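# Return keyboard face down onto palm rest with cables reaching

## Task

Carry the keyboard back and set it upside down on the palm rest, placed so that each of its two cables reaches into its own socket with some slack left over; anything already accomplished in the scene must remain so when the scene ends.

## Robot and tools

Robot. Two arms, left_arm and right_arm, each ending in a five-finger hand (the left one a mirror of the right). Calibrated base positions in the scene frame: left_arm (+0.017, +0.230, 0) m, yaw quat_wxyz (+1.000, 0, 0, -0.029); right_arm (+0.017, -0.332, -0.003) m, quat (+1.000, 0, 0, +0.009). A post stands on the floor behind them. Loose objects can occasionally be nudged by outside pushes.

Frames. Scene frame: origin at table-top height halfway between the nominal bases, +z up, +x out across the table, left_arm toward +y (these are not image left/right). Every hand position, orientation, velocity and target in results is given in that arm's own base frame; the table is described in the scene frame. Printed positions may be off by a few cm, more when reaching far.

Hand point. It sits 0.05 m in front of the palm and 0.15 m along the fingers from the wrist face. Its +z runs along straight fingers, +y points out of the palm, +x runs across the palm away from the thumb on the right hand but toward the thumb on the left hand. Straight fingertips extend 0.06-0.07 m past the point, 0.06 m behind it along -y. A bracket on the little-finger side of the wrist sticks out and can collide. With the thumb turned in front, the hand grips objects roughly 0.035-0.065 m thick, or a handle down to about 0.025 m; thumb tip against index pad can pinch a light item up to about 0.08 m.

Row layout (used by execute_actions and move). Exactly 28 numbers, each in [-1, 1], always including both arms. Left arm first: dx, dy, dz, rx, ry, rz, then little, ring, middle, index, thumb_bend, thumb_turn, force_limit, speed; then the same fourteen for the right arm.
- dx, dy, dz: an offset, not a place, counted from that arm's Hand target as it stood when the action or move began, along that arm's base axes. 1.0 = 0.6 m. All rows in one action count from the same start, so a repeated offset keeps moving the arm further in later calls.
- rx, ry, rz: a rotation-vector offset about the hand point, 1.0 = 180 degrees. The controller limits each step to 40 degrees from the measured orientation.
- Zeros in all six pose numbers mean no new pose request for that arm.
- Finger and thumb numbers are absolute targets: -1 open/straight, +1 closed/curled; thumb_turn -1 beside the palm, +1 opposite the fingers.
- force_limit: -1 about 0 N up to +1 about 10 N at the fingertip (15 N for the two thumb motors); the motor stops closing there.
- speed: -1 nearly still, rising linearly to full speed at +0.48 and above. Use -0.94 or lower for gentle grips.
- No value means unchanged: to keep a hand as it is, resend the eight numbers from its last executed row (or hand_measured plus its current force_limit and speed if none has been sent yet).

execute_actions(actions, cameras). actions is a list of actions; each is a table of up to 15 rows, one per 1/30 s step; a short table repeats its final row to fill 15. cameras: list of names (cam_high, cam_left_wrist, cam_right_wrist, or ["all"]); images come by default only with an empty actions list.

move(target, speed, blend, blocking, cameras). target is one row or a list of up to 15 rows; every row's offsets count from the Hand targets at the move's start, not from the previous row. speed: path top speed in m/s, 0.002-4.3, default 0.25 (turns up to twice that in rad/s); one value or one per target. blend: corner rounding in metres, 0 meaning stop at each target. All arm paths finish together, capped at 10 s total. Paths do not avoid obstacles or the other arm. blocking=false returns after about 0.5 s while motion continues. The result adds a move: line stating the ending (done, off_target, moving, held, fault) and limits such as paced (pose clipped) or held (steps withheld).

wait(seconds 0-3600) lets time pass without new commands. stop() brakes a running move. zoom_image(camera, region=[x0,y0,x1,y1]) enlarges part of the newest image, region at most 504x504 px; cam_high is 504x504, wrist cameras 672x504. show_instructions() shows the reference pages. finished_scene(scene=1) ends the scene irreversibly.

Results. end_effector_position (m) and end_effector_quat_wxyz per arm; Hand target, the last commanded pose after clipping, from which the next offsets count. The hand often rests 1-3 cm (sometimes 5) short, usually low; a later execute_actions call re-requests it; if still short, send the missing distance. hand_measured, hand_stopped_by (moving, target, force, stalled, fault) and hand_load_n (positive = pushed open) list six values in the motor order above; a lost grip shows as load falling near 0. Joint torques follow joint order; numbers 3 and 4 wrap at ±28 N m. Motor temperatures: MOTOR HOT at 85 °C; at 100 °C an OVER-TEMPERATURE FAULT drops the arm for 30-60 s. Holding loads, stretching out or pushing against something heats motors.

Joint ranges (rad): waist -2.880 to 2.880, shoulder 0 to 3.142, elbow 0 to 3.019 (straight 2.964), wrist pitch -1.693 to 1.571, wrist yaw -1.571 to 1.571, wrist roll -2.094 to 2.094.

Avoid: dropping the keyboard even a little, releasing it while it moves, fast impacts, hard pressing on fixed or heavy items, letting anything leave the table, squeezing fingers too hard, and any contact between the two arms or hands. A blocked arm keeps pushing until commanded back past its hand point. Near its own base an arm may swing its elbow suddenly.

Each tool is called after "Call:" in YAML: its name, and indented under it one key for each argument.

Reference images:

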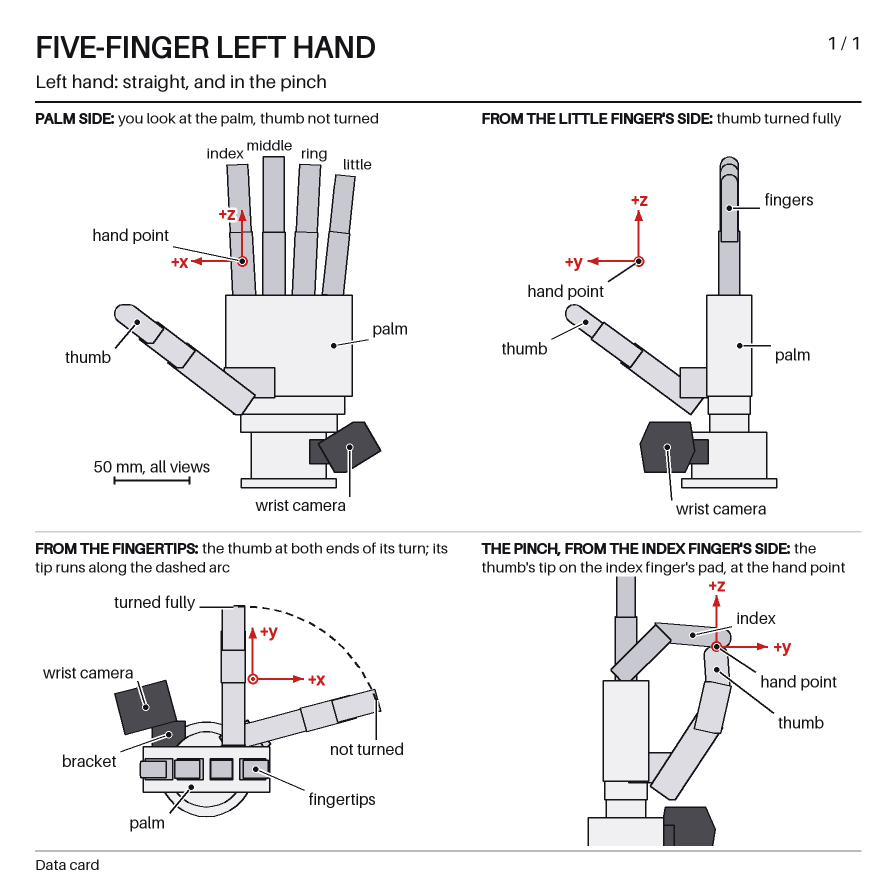

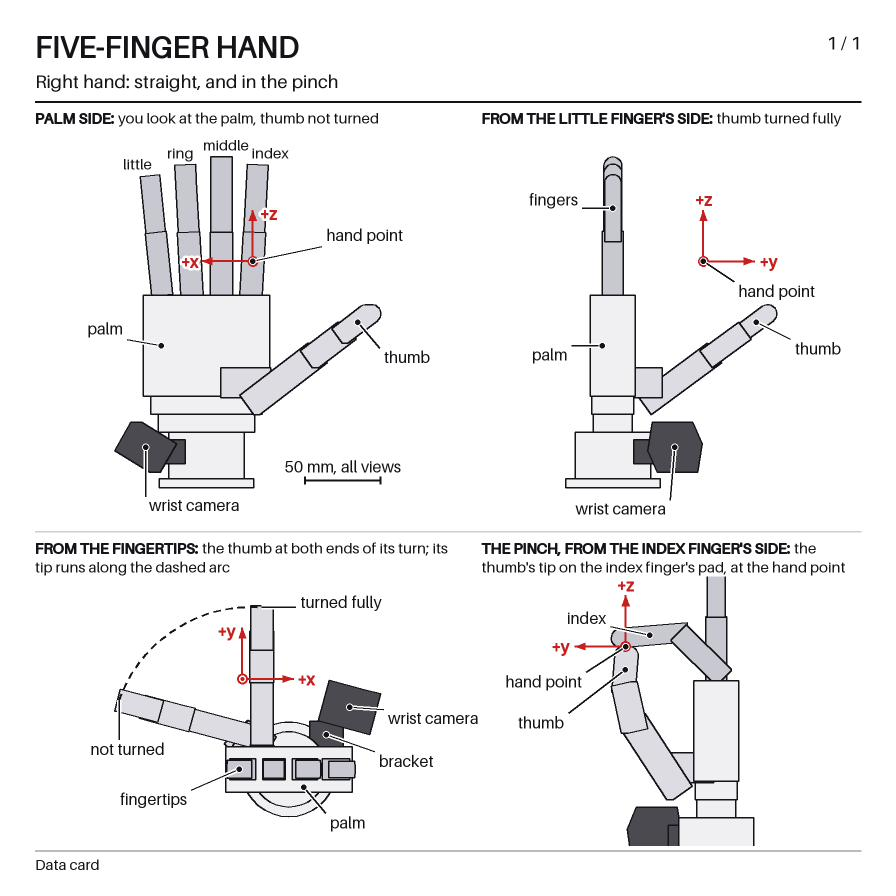

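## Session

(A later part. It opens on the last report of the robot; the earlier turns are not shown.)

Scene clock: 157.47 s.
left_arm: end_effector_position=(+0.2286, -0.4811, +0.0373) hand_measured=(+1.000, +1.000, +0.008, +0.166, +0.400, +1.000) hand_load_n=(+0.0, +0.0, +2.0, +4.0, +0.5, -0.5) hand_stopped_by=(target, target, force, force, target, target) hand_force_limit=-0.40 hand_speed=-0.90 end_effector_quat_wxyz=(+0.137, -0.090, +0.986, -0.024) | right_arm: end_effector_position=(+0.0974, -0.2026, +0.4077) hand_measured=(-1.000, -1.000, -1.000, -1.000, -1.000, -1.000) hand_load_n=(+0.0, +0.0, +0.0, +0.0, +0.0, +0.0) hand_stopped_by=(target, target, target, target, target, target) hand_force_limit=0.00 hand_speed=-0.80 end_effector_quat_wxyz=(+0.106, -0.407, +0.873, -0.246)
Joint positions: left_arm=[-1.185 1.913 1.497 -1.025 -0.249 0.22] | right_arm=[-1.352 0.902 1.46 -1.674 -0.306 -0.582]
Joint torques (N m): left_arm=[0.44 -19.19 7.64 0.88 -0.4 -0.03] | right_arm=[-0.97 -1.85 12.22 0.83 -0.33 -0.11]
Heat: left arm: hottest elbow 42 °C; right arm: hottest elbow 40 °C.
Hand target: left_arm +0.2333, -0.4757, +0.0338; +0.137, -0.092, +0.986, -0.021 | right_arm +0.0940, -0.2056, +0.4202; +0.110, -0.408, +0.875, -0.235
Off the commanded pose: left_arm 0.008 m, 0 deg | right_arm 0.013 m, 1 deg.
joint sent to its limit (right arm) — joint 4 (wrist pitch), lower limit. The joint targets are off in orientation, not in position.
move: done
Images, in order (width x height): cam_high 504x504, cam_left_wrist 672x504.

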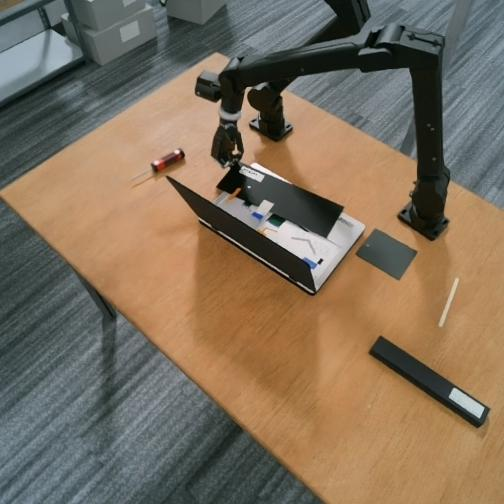

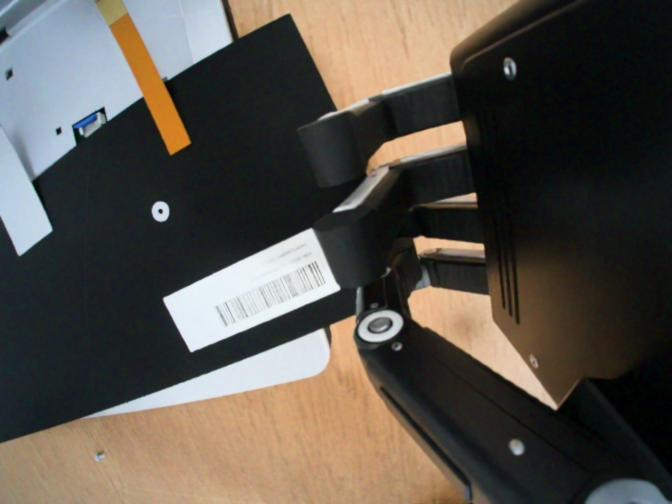

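Call:
move:
  target: [0.0, -0.01, 0.03, 0.0, 0, 0.0, 1,1,0.25,0.25,0.4,1,-0.4,-0.9, 0,0,0,0,0,0,-1,-1,-1,-1,-1,-1,0,-0.8]
  speed: 0.04
  cameras: ["cam_left_wrist","cam_high"]

Call:
zoom_image:
  camera: "cam_high"
  region: [200, 140, 380, 300]

Scene clock: 158.37 s.
left_arm: end_effector_position=(+0.2262, -0.4751, +0.0381) hand_measured=(+1.000, +1.000, +0.008, +0.166, +0.400, +1.000) hand_load_n=(+0.0, +0.0, +2.5, +5.0, +0.5, -0.5) hand_stopped_by=(target, target, force, force, target, target) hand_force_limit=-0.40 hand_speed=-0.90 end_effector_quat_wxyz=(+0.134, -0.088, +0.987, -0.013) | right_arm: end_effector_position=(+0.0974, -0.2026, +0.4077) hand_measured=(-1.000, -1.000, -1.000, -1.000, -1.000, -1.000) hand_load_n=(+0.0, +0.0, +0.0, -0.5, +0.0, +0.0) hand_stopped_by=(target, target, target, target, target, target) hand_force_limit=0.00 hand_speed=-0.80 end_effector_quat_wxyz=(+0.106, -0.407, +0.873, -0.246)
Joint positions: left_arm=[-1.185 1.913 1.497 -1.049 -0.249 0.22] | right_arm=[-1.352 0.902 1.46 -1.674 -0.306 -0.582]
Joint torques (N m): left_arm=[0.21 -19.78 10.82 -0.18 -0.43 -0.08] | right_arm=[-0.5 -2.2 12.19 0.73 -0.35 -0.09]
Heat: left arm: hottest elbow 42 °C; right arm: hottest elbow 40 °C.
Hand target: left_arm +0.2333, -0.4816, +0.0518; +0.137, -0.092, +0.986, -0.021 | right_arm +0.0940, -0.2056, +0.4202; +0.110, -0.408, +0.875, -0.235
Off the commanded pose: left_arm 0.017 m, 1 deg | right_arm 0.013 m, 1 deg.
joint sent to its limit (right arm) — joint 4 (wrist pitch), lower limit. The joint targets are off in orientation, not in position.
move: off_target (left_arm)
Images, in order (width x height): cam_high 504x504, cam_left_wrist 672x504.

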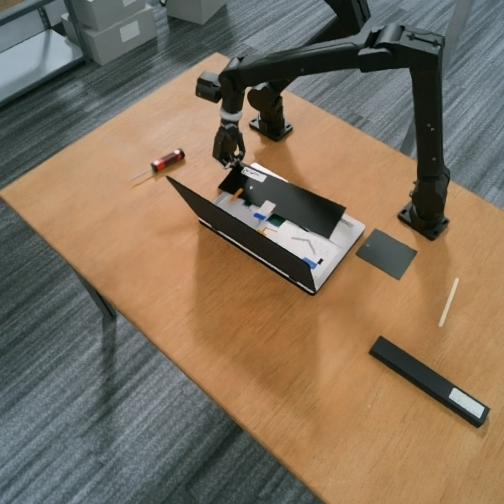

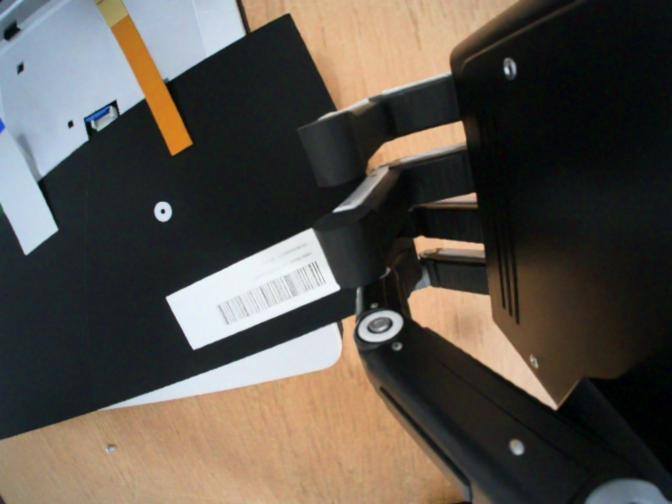

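Scaled by 2.800 from the camera's image (finer frame: 720x720).

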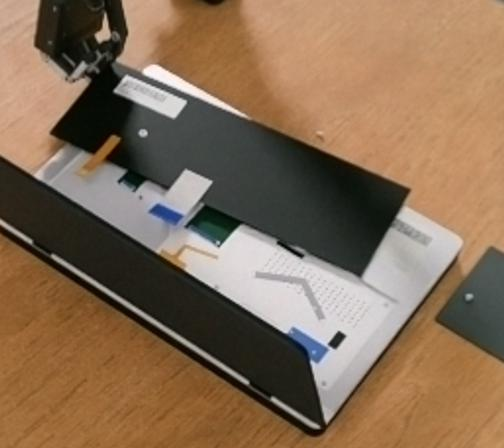

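Call:
move:
  target: [0.0, 0.0, 0.02, 0.0, 0, 0.0, 1,1,0.25,0.25,0.4,1,-0.4,-0.9, 0,0,0,0,0,0,-1,-1,-1,-1,-1,-1,0,-0.8]
  speed: 0.04
  cameras: ["cam_left_wrist","cam_high"]

Call:
zoom_image:
  camera: "cam_high"
  region: [200, 140, 380, 300]

Scene clock: 159.27 s.
left_arm: end_effector_position=(+0.2252, -0.4731, +0.0465) hand_measured=(+1.000, +1.000, +0.008, +0.166, +0.400, +1.000) hand_load_n=(+0.0, +0.0, +2.5, +7.0, +1.0, -0.5) hand_stopped_by=(target, target, force, force, target, target) hand_force_limit=-0.40 hand_speed=-0.90 end_effector_quat_wxyz=(+0.132, -0.088, +0.987, -0.010) | right_arm: end_effector_position=(+0.0974, -0.2026, +0.4077) hand_measured=(-1.000, -1.000, -1.000, -1.000, -1.000, -1.000) hand_load_n=(+0.0, +0.0, +0.0, +0.0, -0.5, +0.0) hand_stopped_by=(target, target, target, target, target, target) hand_force_limit=0.00 hand_speed=-0.80 end_effector_quat_wxyz=(+0.106, -0.407, +0.873, -0.246)
Joint positions: left_arm=[-1.185 1.904 1.506 -1.074 -0.248 0.22] | right_arm=[-1.352 0.902 1.46 -1.674 -0.306 -0.582]
Joint torques (N m): left_arm=[0.21 -19.96 11.41 -0.29 -0.46 -0.08] | right_arm=[-0.85 -1.96 12.26 0.7 -0.32 -0.11]
Heat: left arm: hottest elbow 42 °C; right arm: hottest elbow 40 °C.
Hand target: left_arm +0.2332, -0.4817, +0.0639; +0.137, -0.092, +0.986, -0.021 | right_arm +0.0940, -0.2056, +0.4202; +0.110, -0.408, +0.875, -0.235
Off the commanded pose: left_arm 0.021 m, 1 deg | right_arm 0.013 m, 1 deg.
joint sent to its limit (right arm) — joint 4 (wrist pitch), lower limit. The joint targets are off in orientation, not in position.
move: off_target (left_arm)
Images, in order (width x height): cam_high 504x504, cam_left_wrist 672x504.

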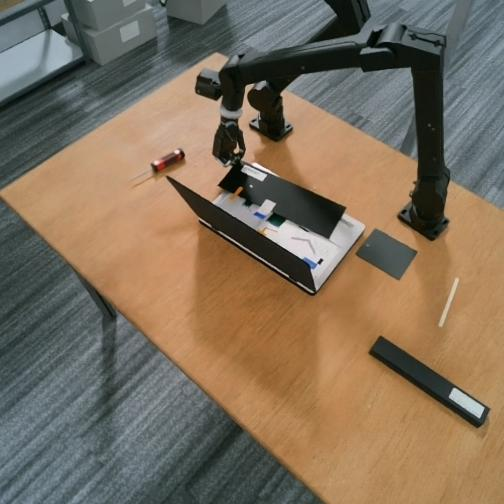

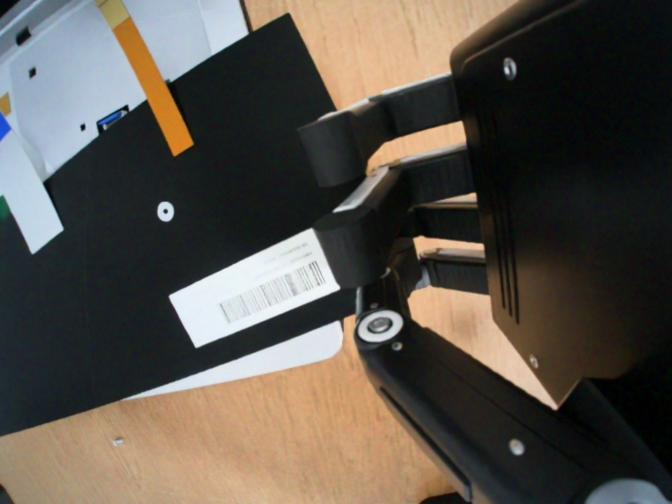

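Scaled by 2.800 from the camera's image (finer frame: 720x720).

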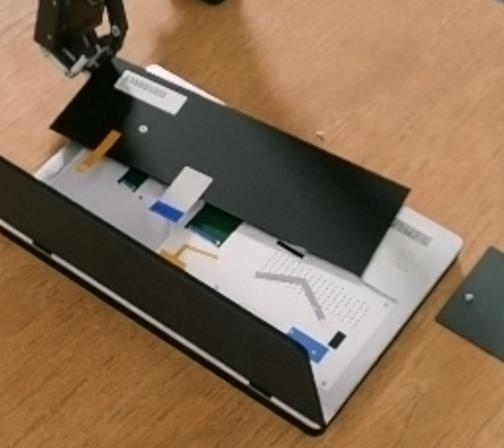

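Call:
move:
  target: [-0.02, -0.01, 0.02, 0.012, -0.03, -0.04, 1,1,0.25,0.25,0.4,1,-0.4,-0.9, 0,0,0,0,0,0,-1,-1,-1,-1,-1,-1,0,-0.8]
  speed: 0.04
  cameras: ["cam_left_wrist","cam_high"]

Call:
zoom_image:
  camera: "cam_high"
  region: [200, 140, 380, 300]

Scene clock: 161.93 s.
left_arm: end_effector_position=(+0.2205, -0.4771, +0.0598) hand_measured=(+1.000, +1.000, +0.008, +0.164, +0.400, +1.000) hand_load_n=(+0.0, +0.0, +1.5, +8.5, +1.0, -1.0) hand_stopped_by=(target, target, force, force, target, target) hand_force_limit=-0.40 hand_speed=-0.90 end_effector_quat_wxyz=(+0.177, -0.038, +0.984, -0.004) | right_arm: end_effector_position=(+0.0974, -0.2026, +0.4077) hand_measured=(-1.000, -1.000, -1.000, -1.000, -1.000, -1.000) hand_load_n=(+0.0, +0.0, +0.0, +0.0, -0.5, +0.0) hand_stopped_by=(target, target, target, target, target, target) hand_force_limit=0.00 hand_speed=-0.80 end_effector_quat_wxyz=(+0.106, -0.407, +0.873, -0.246)
Joint positions: left_arm=[-1.236 1.887 1.506 -1.074 -0.337 0.277] | right_arm=[-1.352 0.902 1.46 -1.674 -0.306 -0.582]
Joint torques (N m): left_arm=[-1.08 -19.96 10.91 0.08 -0.72 0.13] | right_arm=[-0.85 -2.26 12.21 0.81 -0.33 -0.1]
Heat: left arm: hottest elbow 42 °C; right arm: hottest elbow 40 °C.
Hand target: left_arm +0.2212, -0.4877, +0.0759; +0.183, -0.026, +0.983, -0.016 | right_arm +0.0940, -0.2056, +0.4202; +0.110, -0.408, +0.875, -0.235
Off the commanded pose: left_arm 0.019 m, 2 deg | right_arm 0.013 m, 1 deg.
joint sent to its limit (right arm) — joint 4 (wrist pitch), lower limit. The joint targets are off in orientation, not in position.
move: off_target (left_arm)
Images, in order (width x height): cam_high 504x504, cam_left_wrist 672x504.

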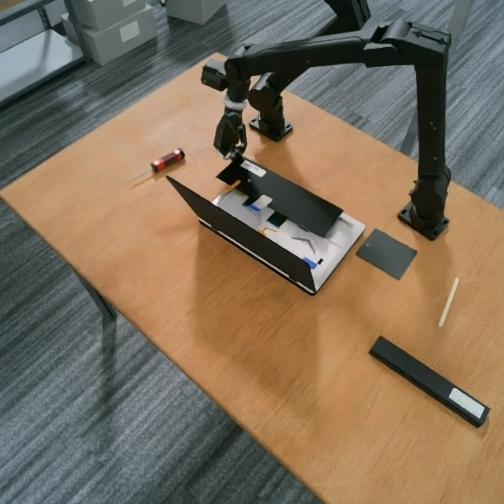

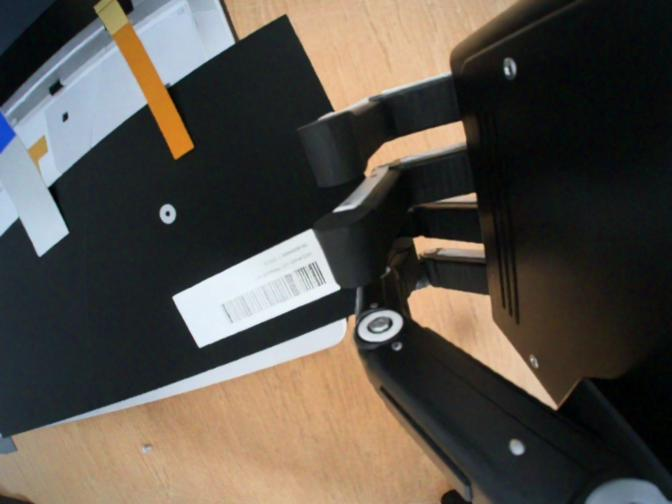

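Scaled by 2.800 from the camera's image (finer frame: 720x720).

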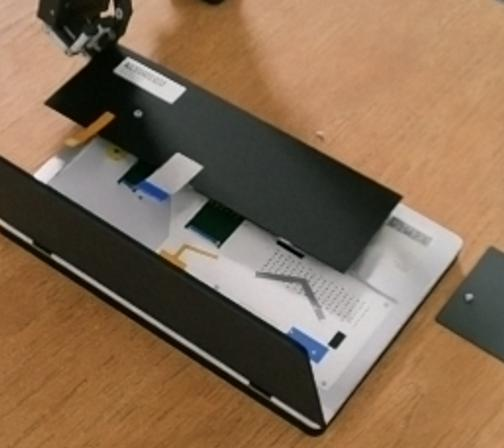

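Call:
move:
  target: [-0.02, -0.015, 0.01, 0.025, -0.04, -0.005, 1,1,0.25,0.25,0.4,1,-0.4,-0.9, 0,0,0,0,0,0,-1,-1,-1,-1,-1,-1,0,-0.8]
  speed: 0.04
  cameras: ["cam_left_wrist","cam_high"]

Call:
zoom_image:
  camera: "cam_high"
  region: [200, 140, 380, 300]

Scene clock: 164.53 s.
left_arm: end_effector_position=(+0.2098, -0.4843, +0.0775) hand_measured=(+1.000, +1.000, +0.008, +0.164, +0.400, +1.000) hand_load_n=(+0.0, +0.0, +1.0, +8.5, +1.0, -1.5) hand_stopped_by=(target, target, force, force, target, target) hand_force_limit=-0.40 hand_speed=-0.90 end_effector_quat_wxyz=(+0.242, -0.015, +0.970, +0.022) | right_arm: end_effector_position=(+0.0974, -0.2026, +0.4077) hand_measured=(-1.000, -1.000, -1.000, -1.000, -1.000, -1.000) hand_load_n=(+0.0, +0.0, +0.0, +0.0, +0.0, +0.0) hand_stopped_by=(target, target, target, target, target, target) hand_force_limit=0.00 hand_speed=-0.80 end_effector_quat_wxyz=(+0.106, -0.407, +0.873, -0.246)
Joint positions: left_arm=[-1.308 1.9 1.547 -1.135 -0.484 0.252] | right_arm=[-1.352 0.902 1.46 -1.674 -0.306 -0.582]
Joint torques (N m): left_arm=[-1.03 -17.44 11.75 -0.18 -0.88 -0.05] | right_arm=[-0.91 -1.85 12.3 0.8 -0.34 -0.11]
Heat: left arm: hottest elbow 42 °C; right arm: hottest elbow 40 °C.
Hand target: left_arm +0.2094, -0.4968, +0.0821; +0.245, -0.011, +0.969, +0.020 | right_arm +0.0940, -0.2056, +0.4202; +0.110, -0.408, +0.875, -0.235
Off the commanded pose: left_arm 0.013 m, 1 deg | right_arm 0.013 m, 1 deg.
joint sent to its limit (right arm) — joint 4 (wrist pitch), lower limit. The joint targets are off in orientation, not in position.
move: off_target (left_arm)
Images, in order (width x height): cam_high 504x504, cam_left_wrist 672x504.

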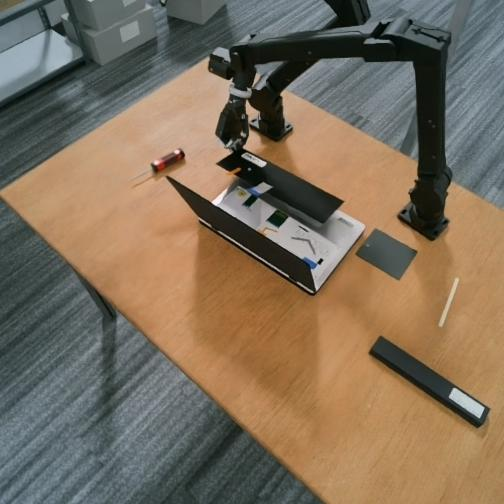

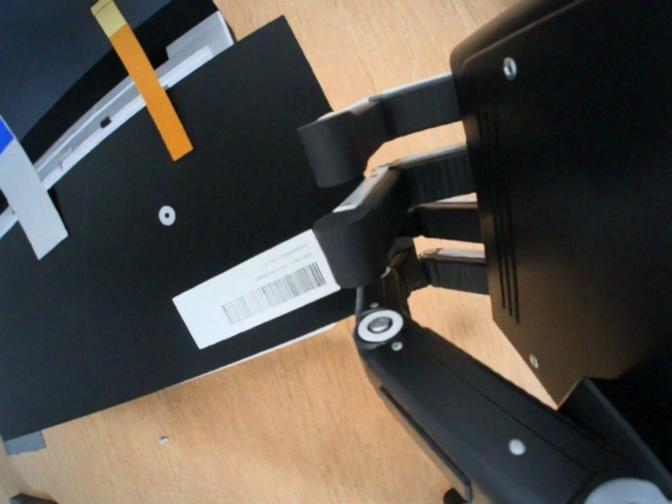

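Scaled by 2.800 from the camera's image (finer frame: 720x720).

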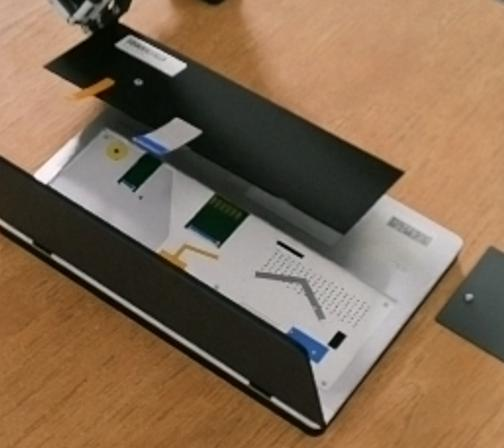

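Call:
wait:
  seconds: 0.1
  cameras: ["cam_right_wrist"]

Call:
zoom_image:
  camera: "cam_right_wrist"
  region: [370, 250, 530, 450]

Scene clock: 164.80 s.
left_arm: end_effector_position=(+0.2098, -0.4844, +0.0776) hand_measured=(+1.000, +1.000, +0.008, +0.164, +0.400, +1.000) hand_load_n=(+0.0, +0.0, +1.0, +8.5, +1.0, -1.5) hand_stopped_by=(target, target, force, force, target, target) hand_force_limit=-0.40 hand_speed=-0.90 end_effector_quat_wxyz=(+0.242, -0.015, +0.970, +0.022) | right_arm: end_effector_position=(+0.0974, -0.2026, +0.4077) hand_measured=(-1.000, -1.000, -1.000, -1.000, -1.000, -1.000) hand_load_n=(+0.5, +0.0, +0.0, +0.0, +0.0, +0.0) hand_stopped_by=(target, target, target, target, target, target) hand_force_limit=0.00 hand_speed=-0.80 end_effector_quat_wxyz=(+0.106, -0.407, +0.873, -0.246)
Joint positions: left_arm=[-1.308 1.9 1.547 -1.135 -0.484 0.251] | right_arm=[-1.352 0.902 1.46 -1.674 -0.306 -0.582]
Joint torques (N m): left_arm=[-1.03 -17.38 11.81 -0.21 -0.87 -0.05] | right_arm=[-0.56 -1.79 12.18 0.8 -0.33 -0.13]
Heat: left arm: hottest elbow 42 °C; right arm: hottest elbow 40 °C.
Hand target: left_arm +0.2093, -0.4967, +0.0820; +0.245, -0.010, +0.969, +0.020 | right_arm +0.0940, -0.2056, +0.4202; +0.110, -0.408, +0.875, -0.235
Off the commanded pose: left_arm 0.013 m, 1 deg | right_arm 0.013 m, 1 deg.
wait: 0.10 s; at rest from the start

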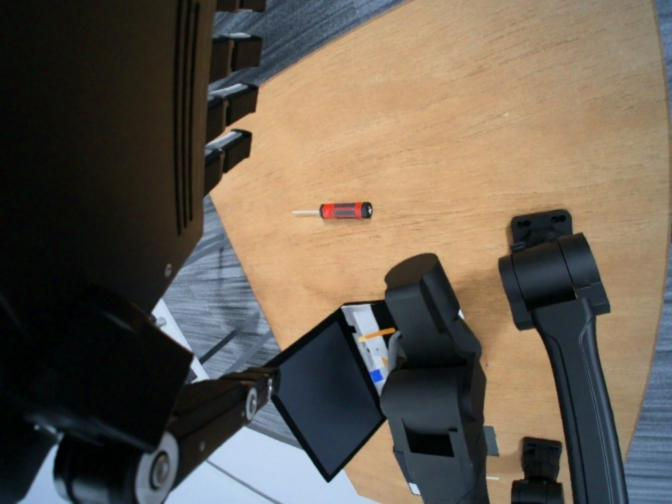

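Scaled by 2.520 from the camera's image (finer frame: 960x720).

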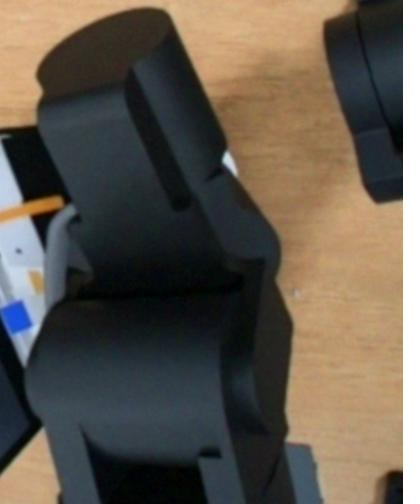

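Call:
move:
  target: [0.0, 0.0, -0.05, 0.0, 0.0, 0.0, 1,1,0.25,0.25,0.4,1,-0.4,-0.9, 0,0,0,0,0,0,-1,-1,-1,-1,-1,-1,0,-0.8]
  speed: 0.05
  cameras: ["cam_left_wrist","cam_high"]

Call:
zoom_image:
  camera: "cam_high"
  region: [200, 140, 380, 300]

Scene clock: 166.00 s.
left_arm: end_effector_position=(+0.2123, -0.4937, +0.0603) hand_measured=(+1.000, +1.000, +0.008, +0.164, +0.400, +1.000) hand_load_n=(+0.0, +0.0, +1.0, +8.5, +1.0, -1.5) hand_stopped_by=(target, target, force, force, target, target) hand_force_limit=-0.40 hand_speed=-0.90 end_effector_quat_wxyz=(+0.244, -0.018, +0.970, +0.015) | right_arm: end_effector_position=(+0.0974, -0.2026, +0.4077) hand_measured=(-1.000, -1.000, -1.000, -1.000, -1.000, -1.000) hand_load_n=(+0.0, +0.0, +0.0, -0.5, +0.0, +0.0) hand_stopped_by=(target, target, target, target, target, target) hand_force_limit=0.00 hand_speed=-0.80 end_effector_quat_wxyz=(+0.106, -0.407, +0.873, -0.246)
Joint positions: left_arm=[-1.308 1.93 1.547 -1.09 -0.485 0.251] | right_arm=[-1.352 0.902 1.46 -1.674 -0.306 -0.582]
Joint torques (N m): left_arm=[-1.03 -17.85 8.76 0.76 -0.86 -0.05] | right_arm=[-0.85 -1.73 12.26 0.72 -0.32 -0.12]
Heat: left arm: hottest elbow 42 °C; right arm: hottest elbow 40 °C.
Hand target: left_arm +0.2094, -0.4967, +0.0519; +0.245, -0.010, +0.969, +0.020 | right_arm +0.0940, -0.2056, +0.4202; +0.110, -0.408, +0.875, -0.235
Off the commanded pose: left_arm 0.009 m, 1 deg | right_arm 0.013 m, 1 deg.
joint sent to its limit (right arm) — joint 4 (wrist pitch), lower limit. The joint targets are off in orientation, not in position.
move: done
Images, in order (width x height): cam_high 504x504, cam_left_wrist 672x504.

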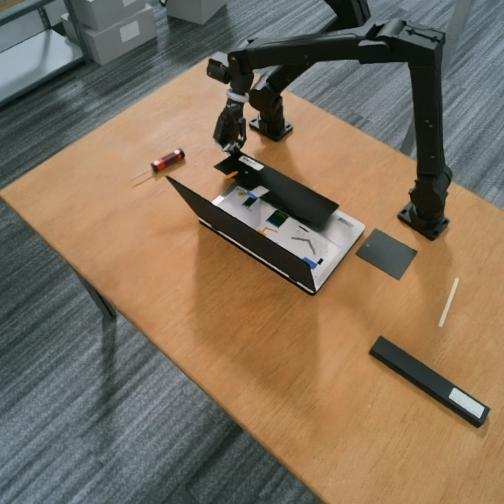

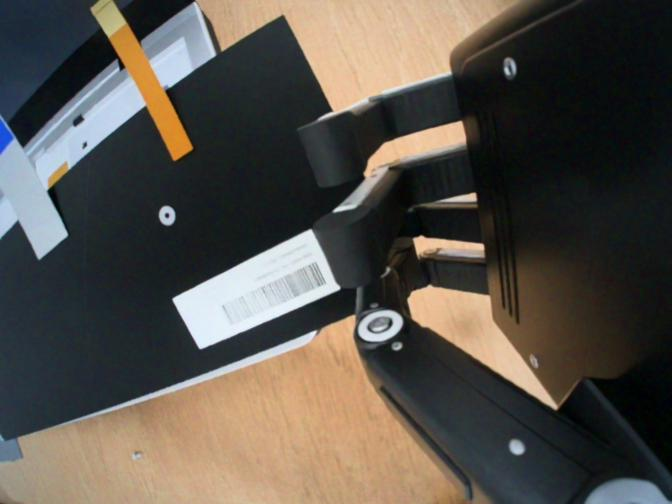

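Scaled by 2.800 from the camera's image (finer frame: 720x720).

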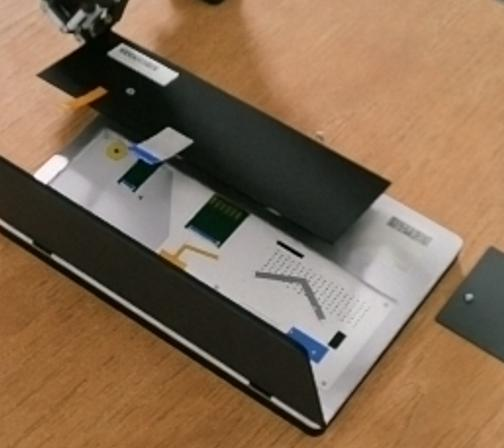

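Call:
move:
  target: [0.008, 0.005, -0.03, 0.0, 0.0, -0.009, 1,1,0.25,0.25,0.4,1,-0.4,-0.9, 0,0,0,0,0,0,-1,-1,-1,-1,-1,-1,0,-0.8]
  speed: 0.04
  cameras: ["cam_left_wrist","cam_high"]

Call:
zoom_image:
  camera: "cam_high"
  region: [200, 140, 380, 300]

Scene clock: 167.27 s.
left_arm: end_effector_position=(+0.2143, -0.4966, +0.0446) hand_measured=(+1.000, +1.000, +0.008, +0.164, +0.400, +1.000) hand_load_n=(+0.0, +0.0, +1.0, +8.5, +1.0, -1.5) hand_stopped_by=(target, target, force, force, target, target) hand_force_limit=-0.40 hand_speed=-0.90 end_effector_quat_wxyz=(+0.247, -0.011, +0.969, +0.005) | right_arm: end_effector_position=(+0.0974, -0.2026, +0.4077) hand_measured=(-1.000, -1.000, -1.000, -1.000, -1.000, -1.000) hand_load_n=(+0.0, -0.5, +0.0, +0.0, +0.0, +0.0) hand_stopped_by=(target, target, target, target, target, target) hand_force_limit=0.00 hand_speed=-0.80 end_effector_quat_wxyz=(+0.106, -0.407, +0.873, -0.246)
Joint positions: left_arm=[-1.308 1.938 1.516 -1.025 -0.485 0.27] | right_arm=[-1.352 0.902 1.46 -1.674 -0.306 -0.582]
Joint torques (N m): left_arm=[-0.44 -17.9 7.9 0.91 -0.71 0.16] | right_arm=[-0.97 -2.08 12.15 0.8 -0.32 -0.11]
Heat: left arm: hottest elbow 42 °C; right arm: hottest elbow 40 °C.
Hand target: left_arm +0.2141, -0.4937, +0.0340; +0.246, +0.003, +0.969, +0.016 | right_arm +0.0940, -0.2056, +0.4202; +0.110, -0.408, +0.875, -0.235
Off the commanded pose: left_arm 0.011 m, 2 deg | right_arm 0.013 m, 1 deg.
joint sent to its limit (right arm) — joint 4 (wrist pitch), lower limit. The joint targets are off in orientation, not in position.
move: off_target (left_arm)
Images, in order (width x height): cam_high 504x504, cam_left_wrist 672x504.

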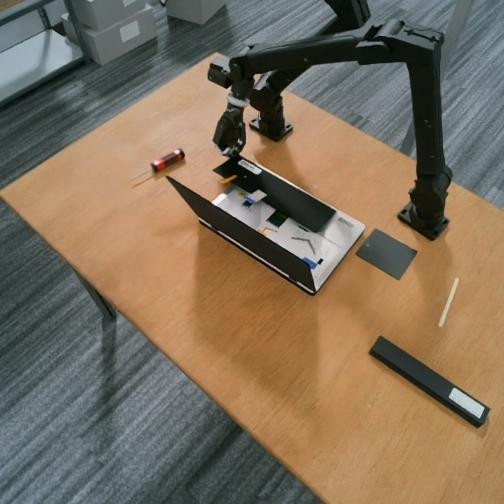

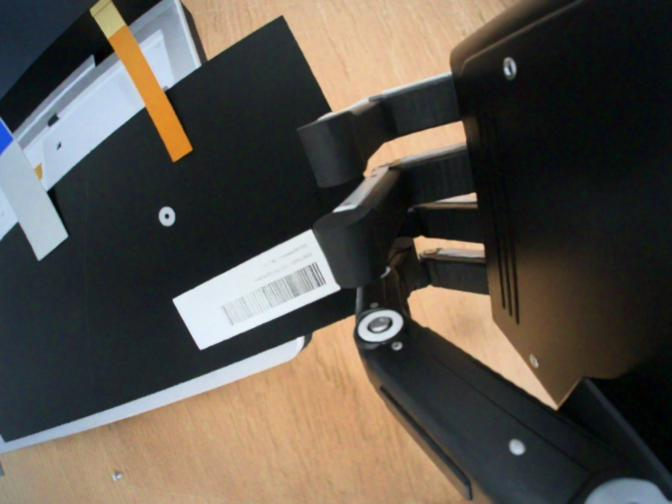

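Scaled by 2.800 from the camera's image (finer frame: 720x720).

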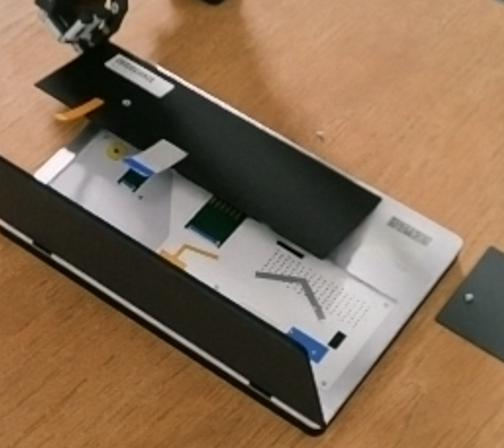

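Call:
move:
  target: [0.02, 0.0, -0.018, 0.0, 0.0, 0.0, 1,1,0.25,0.25,0.4,1,-0.4,-0.9, 0,0,0,0,0,0,-1,-1,-1,-1,-1,-1,0,-0.8]
  speed: 0.04
  cameras: ["cam_left_wrist","cam_high"]

Call:
zoom_image:
  camera: "cam_high"
  region: [200, 140, 380, 300]

Scene clock: 168.63 s.
left_arm: end_effector_position=(+0.2199, -0.4992, +0.0384) hand_measured=(+1.000, +1.000, +0.008, +0.164, +0.400, +1.000) hand_load_n=(+0.0, +0.0, +2.0, +5.0, +0.0, -2.0) hand_stopped_by=(target, target, force, force, target, target) hand_force_limit=-0.40 hand_speed=-0.90 end_effector_quat_wxyz=(+0.248, -0.001, +0.969, +0.004) | right_arm: end_effector_position=(+0.0974, -0.2026, +0.4077) hand_measured=(-1.000, -1.000, -1.000, -1.000, -1.000, -1.000) hand_load_n=(+0.0, +0.0, +0.0, +0.0, +0.0, +0.0) hand_stopped_by=(target, target, target, target, target, target) hand_force_limit=0.00 hand_speed=-0.80 end_effector_quat_wxyz=(+0.106, -0.407, +0.873, -0.246)
Joint positions: left_arm=[-1.302 1.95 1.516 -1.002 -0.483 0.299] | right_arm=[-1.352 0.902 1.46 -1.674 -0.306 -0.582]
Joint torques (N m): left_arm=[0.44 -17.55 7.65 1.21 -0.67 0.09] | right_arm=[-0.62 -1.85 12.21 0.81 -0.33 -0.11]
Heat: left arm: hottest elbow 42 °C; right arm: hottest elbow 40 °C.
Hand target: left_arm +0.2261, -0.4936, +0.0230; +0.246, +0.003, +0.969, +0.017 | right_arm +0.0940, -0.2056, +0.4202; +0.110, -0.408, +0.875, -0.235
Off the commanded pose: left_arm 0.017 m, 2 deg | right_arm 0.013 m, 1 deg.
joint sent to its limit (right arm) — joint 4 (wrist pitch), lower limit. The joint targets are off in orientation, not in position.
move: off_target (left_arm)
Images, in order (width x height): cam_high 504x504, cam_left_wrist 672x504.

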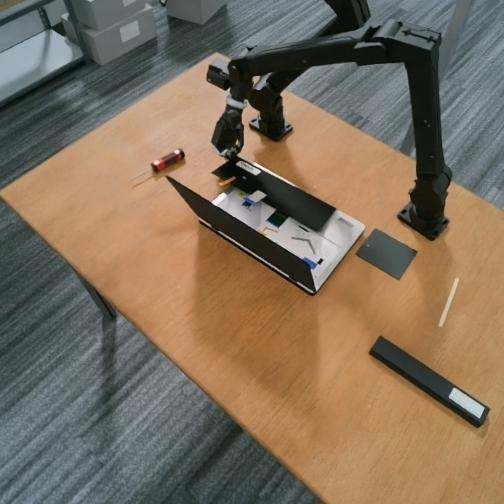

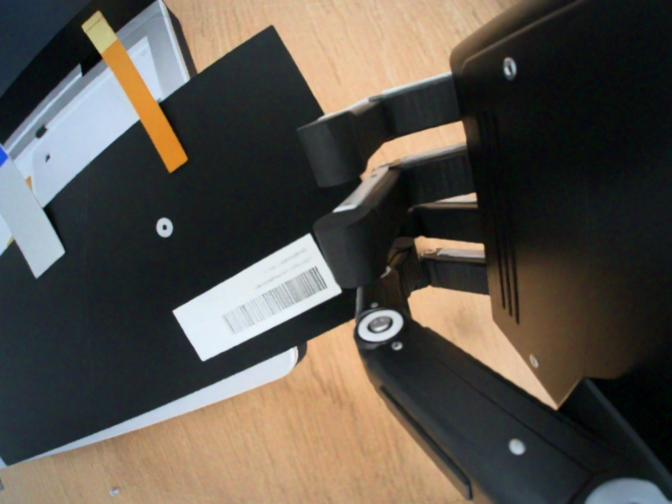

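Scaled by 2.800 from the camera's image (finer frame: 720x720).

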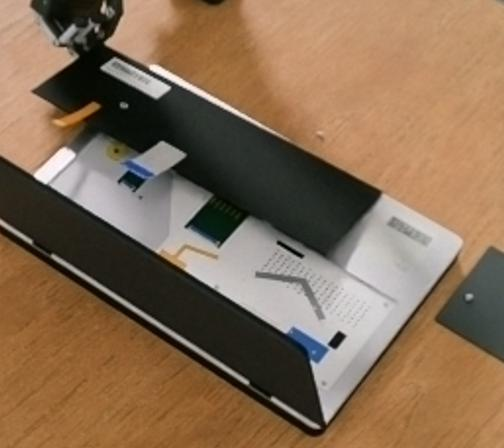

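Call:
move:
  target: [0.002, 0.0, 0.006, -0.02, 0.0, 0.0, 1,1,0.25,0.25,0.4,1,-0.4,-0.9, 0,0,0,0,0,0,-1,-1,-1,-1,-1,-1,0,-0.8]
  speed: 0.04
  cameras: ["cam_left_wrist","cam_high","cam_right_wrist"]

Call:
zoom_image:
  camera: "cam_high"
  region: [280, 180, 370, 260]

Call:
zoom_image:
  camera: "cam_high"
  region: [195, 140, 285, 220]

Scene clock: 170.13 s.
left_arm: end_effector_position=(+0.2231, -0.4982, +0.0362) hand_measured=(+1.000, +1.000, +0.008, +0.166, +0.400, +1.000) hand_load_n=(+0.0, +0.0, +3.0, +2.5, +0.0, -1.5) hand_stopped_by=(target, target, force, force, target, target) hand_force_limit=-0.40 hand_speed=-0.90 end_effector_quat_wxyz=(+0.248, -0.003, +0.969, -0.017) | right_arm: end_effector_position=(+0.0974, -0.2026, +0.4077) hand_measured=(-1.000, -1.000, -1.000, -1.000, -1.000, -1.000) hand_load_n=(+0.0, +0.5, +0.0, +0.0, +0.0, +0.0) hand_stopped_by=(target, target, target, target, target, target) hand_force_limit=0.00 hand_speed=-0.80 end_effector_quat_wxyz=(+0.106, -0.407, +0.873, -0.246)
Joint positions: left_arm=[-1.294 1.923 1.472 -0.936 -0.471 0.315] | right_arm=[-1.352 0.902 1.46 -1.674 -0.306 -0.582]
Joint torques (N m): left_arm=[0.38 -18.78 7.28 1.46 -0.38 -0.02] | right_arm=[-1.03 -1.79 12.26 0.79 -0.33 -0.1]
Heat: left arm: hottest elbow 42 °C; right arm: hottest elbow 40 °C.
Hand target: left_arm +0.2272, -0.4938, +0.0267; +0.246, -0.004, +0.969, -0.014 | right_arm +0.0940, -0.2056, +0.4202; +0.110, -0.408, +0.875, -0.235
Off the commanded pose: left_arm 0.011 m, 1 deg | right_arm 0.013 m, 1 deg.
joint sent to its limit (right arm) — joint 4 (wrist pitch), lower limit. The joint targets are off in orientation, not in position.
move: off_target (left_arm)

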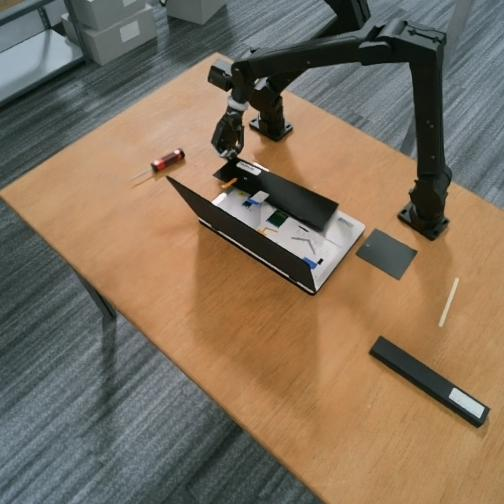

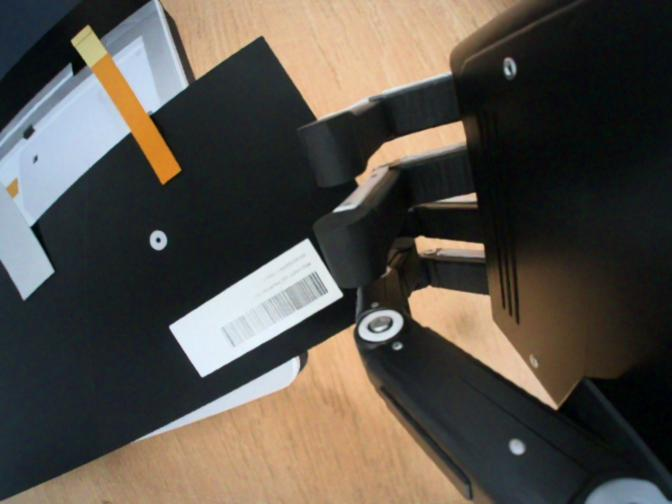

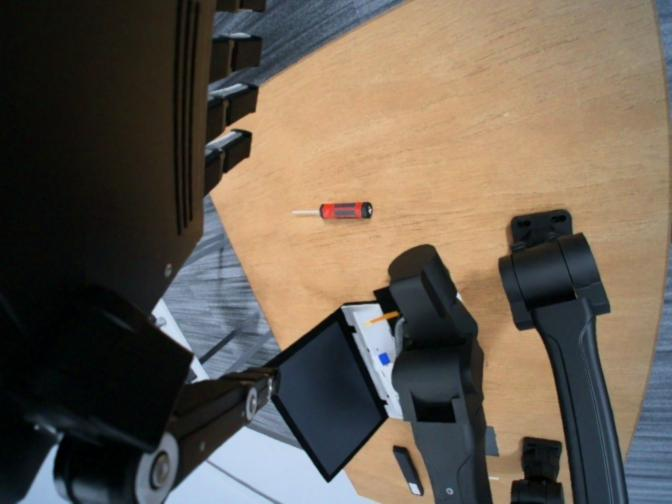

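Scaled by 5.600 from the camera's image (finer frame: 720x720).

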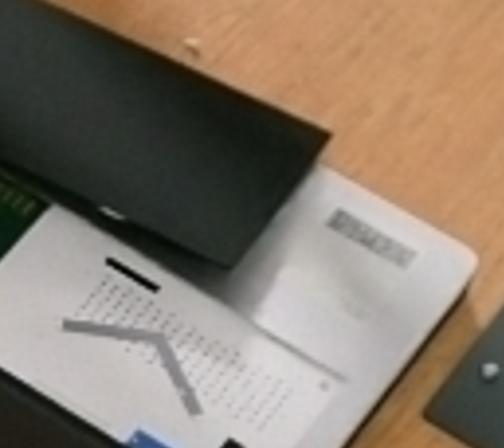

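Scaled by 5.600 from the camera's image (finer frame: 720x720).

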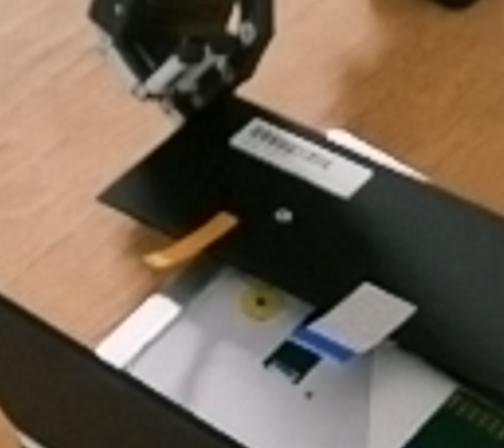

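Call:
move:
  target:
    - [0.0, -0.005, 0.045, 0.02, 0.0, 0.0, 1,1,0.25,0.25,0.4,1,-0.4,-0.9, 0,0,0,0,0,0,-1,-1,-1,-1,-1,-1,0,-0.8]
    - [0.0, -0.005, 0.045, 0.02, 0.072, 0.0, 1,1,0.25,0.25,0.4,1,-0.4,-0.9, 0,0,0,0,0,0,-1,-1,-1,-1,-1,-1,0,-0.8]
  speed: 0.05
  cameras: ["cam_left_wrist","cam_high","cam_right_wrist"]

Call:
zoom_image:
  camera: "cam_high"
  region: [200, 140, 380, 300]

Scene clock: 175.63 s.
left_arm: end_effector_position=(+0.2177, -0.4893, +0.0505) hand_measured=(+1.000, +1.000, +0.008, +0.164, +0.400, +1.000) hand_load_n=(+0.0, +0.0, +0.0, +9.0, +0.0, -1.0) hand_stopped_by=(target, target, force, force, target, target) hand_force_limit=-0.40 hand_speed=-0.90 end_effector_quat_wxyz=(+0.134, -0.002, +0.991, +0.016) | right_arm: end_effector_position=(+0.0974, -0.2026, +0.4077) hand_measured=(-1.000, -1.000, -1.000, -1.000, -1.000, -1.000) hand_load_n=(+0.0, +0.0, +0.0, +0.0, +0.0, +0.0) hand_stopped_by=(target, target, target, target, target, target) hand_force_limit=0.00 hand_speed=-0.80 end_effector_quat_wxyz=(+0.106, -0.407, +0.873, -0.246)
Joint positions: left_arm=[-1.231 1.96 1.593 -1.143 -0.265 0.344] | right_arm=[-1.352 0.902 1.46 -1.674 -0.306 -0.582]
Joint torques (N m): left_arm=[0.38 -18.08 11.74 -0.23 -0.44 0.09] | right_arm=[-0.91 -1.67 12.21 0.73 -0.34 -0.12]
Heat: left arm: hottest elbow 42 °C; right arm: hottest elbow 40 °C.
Hand target: left_arm +0.2273, -0.4967, +0.0536; +0.135, +0.002, +0.991, +0.017 | right_arm +0.0940, -0.2056, +0.4202; +0.110, -0.408, +0.875, -0.235
Off the commanded pose: left_arm 0.013 m, 0 deg | right_arm 0.013 m, 1 deg.
joint sent to its limit (right arm) — joint 4 (wrist pitch), lower limit. The joint targets are off in orientation, not in position.
move: off_target (left_arm)

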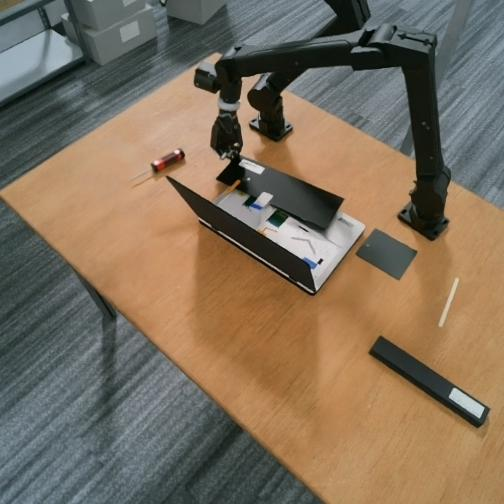

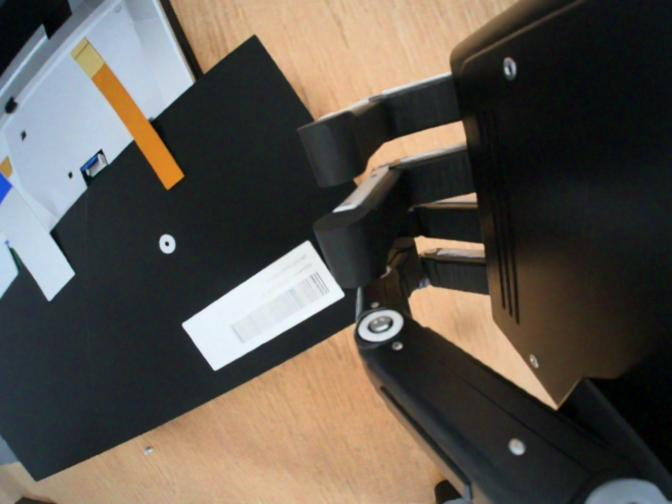

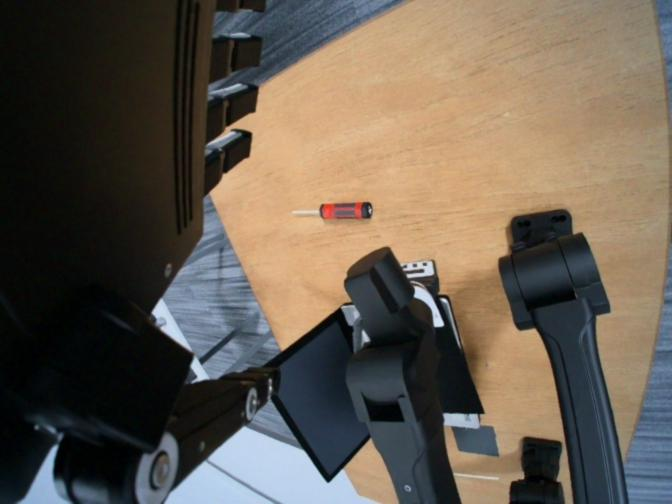

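Scaled by 2.800 from the camera's image (finer frame: 720x720).

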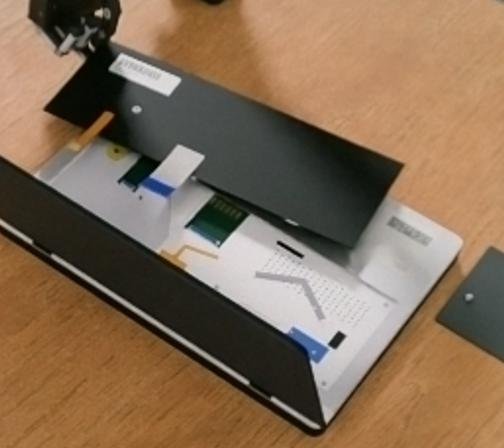

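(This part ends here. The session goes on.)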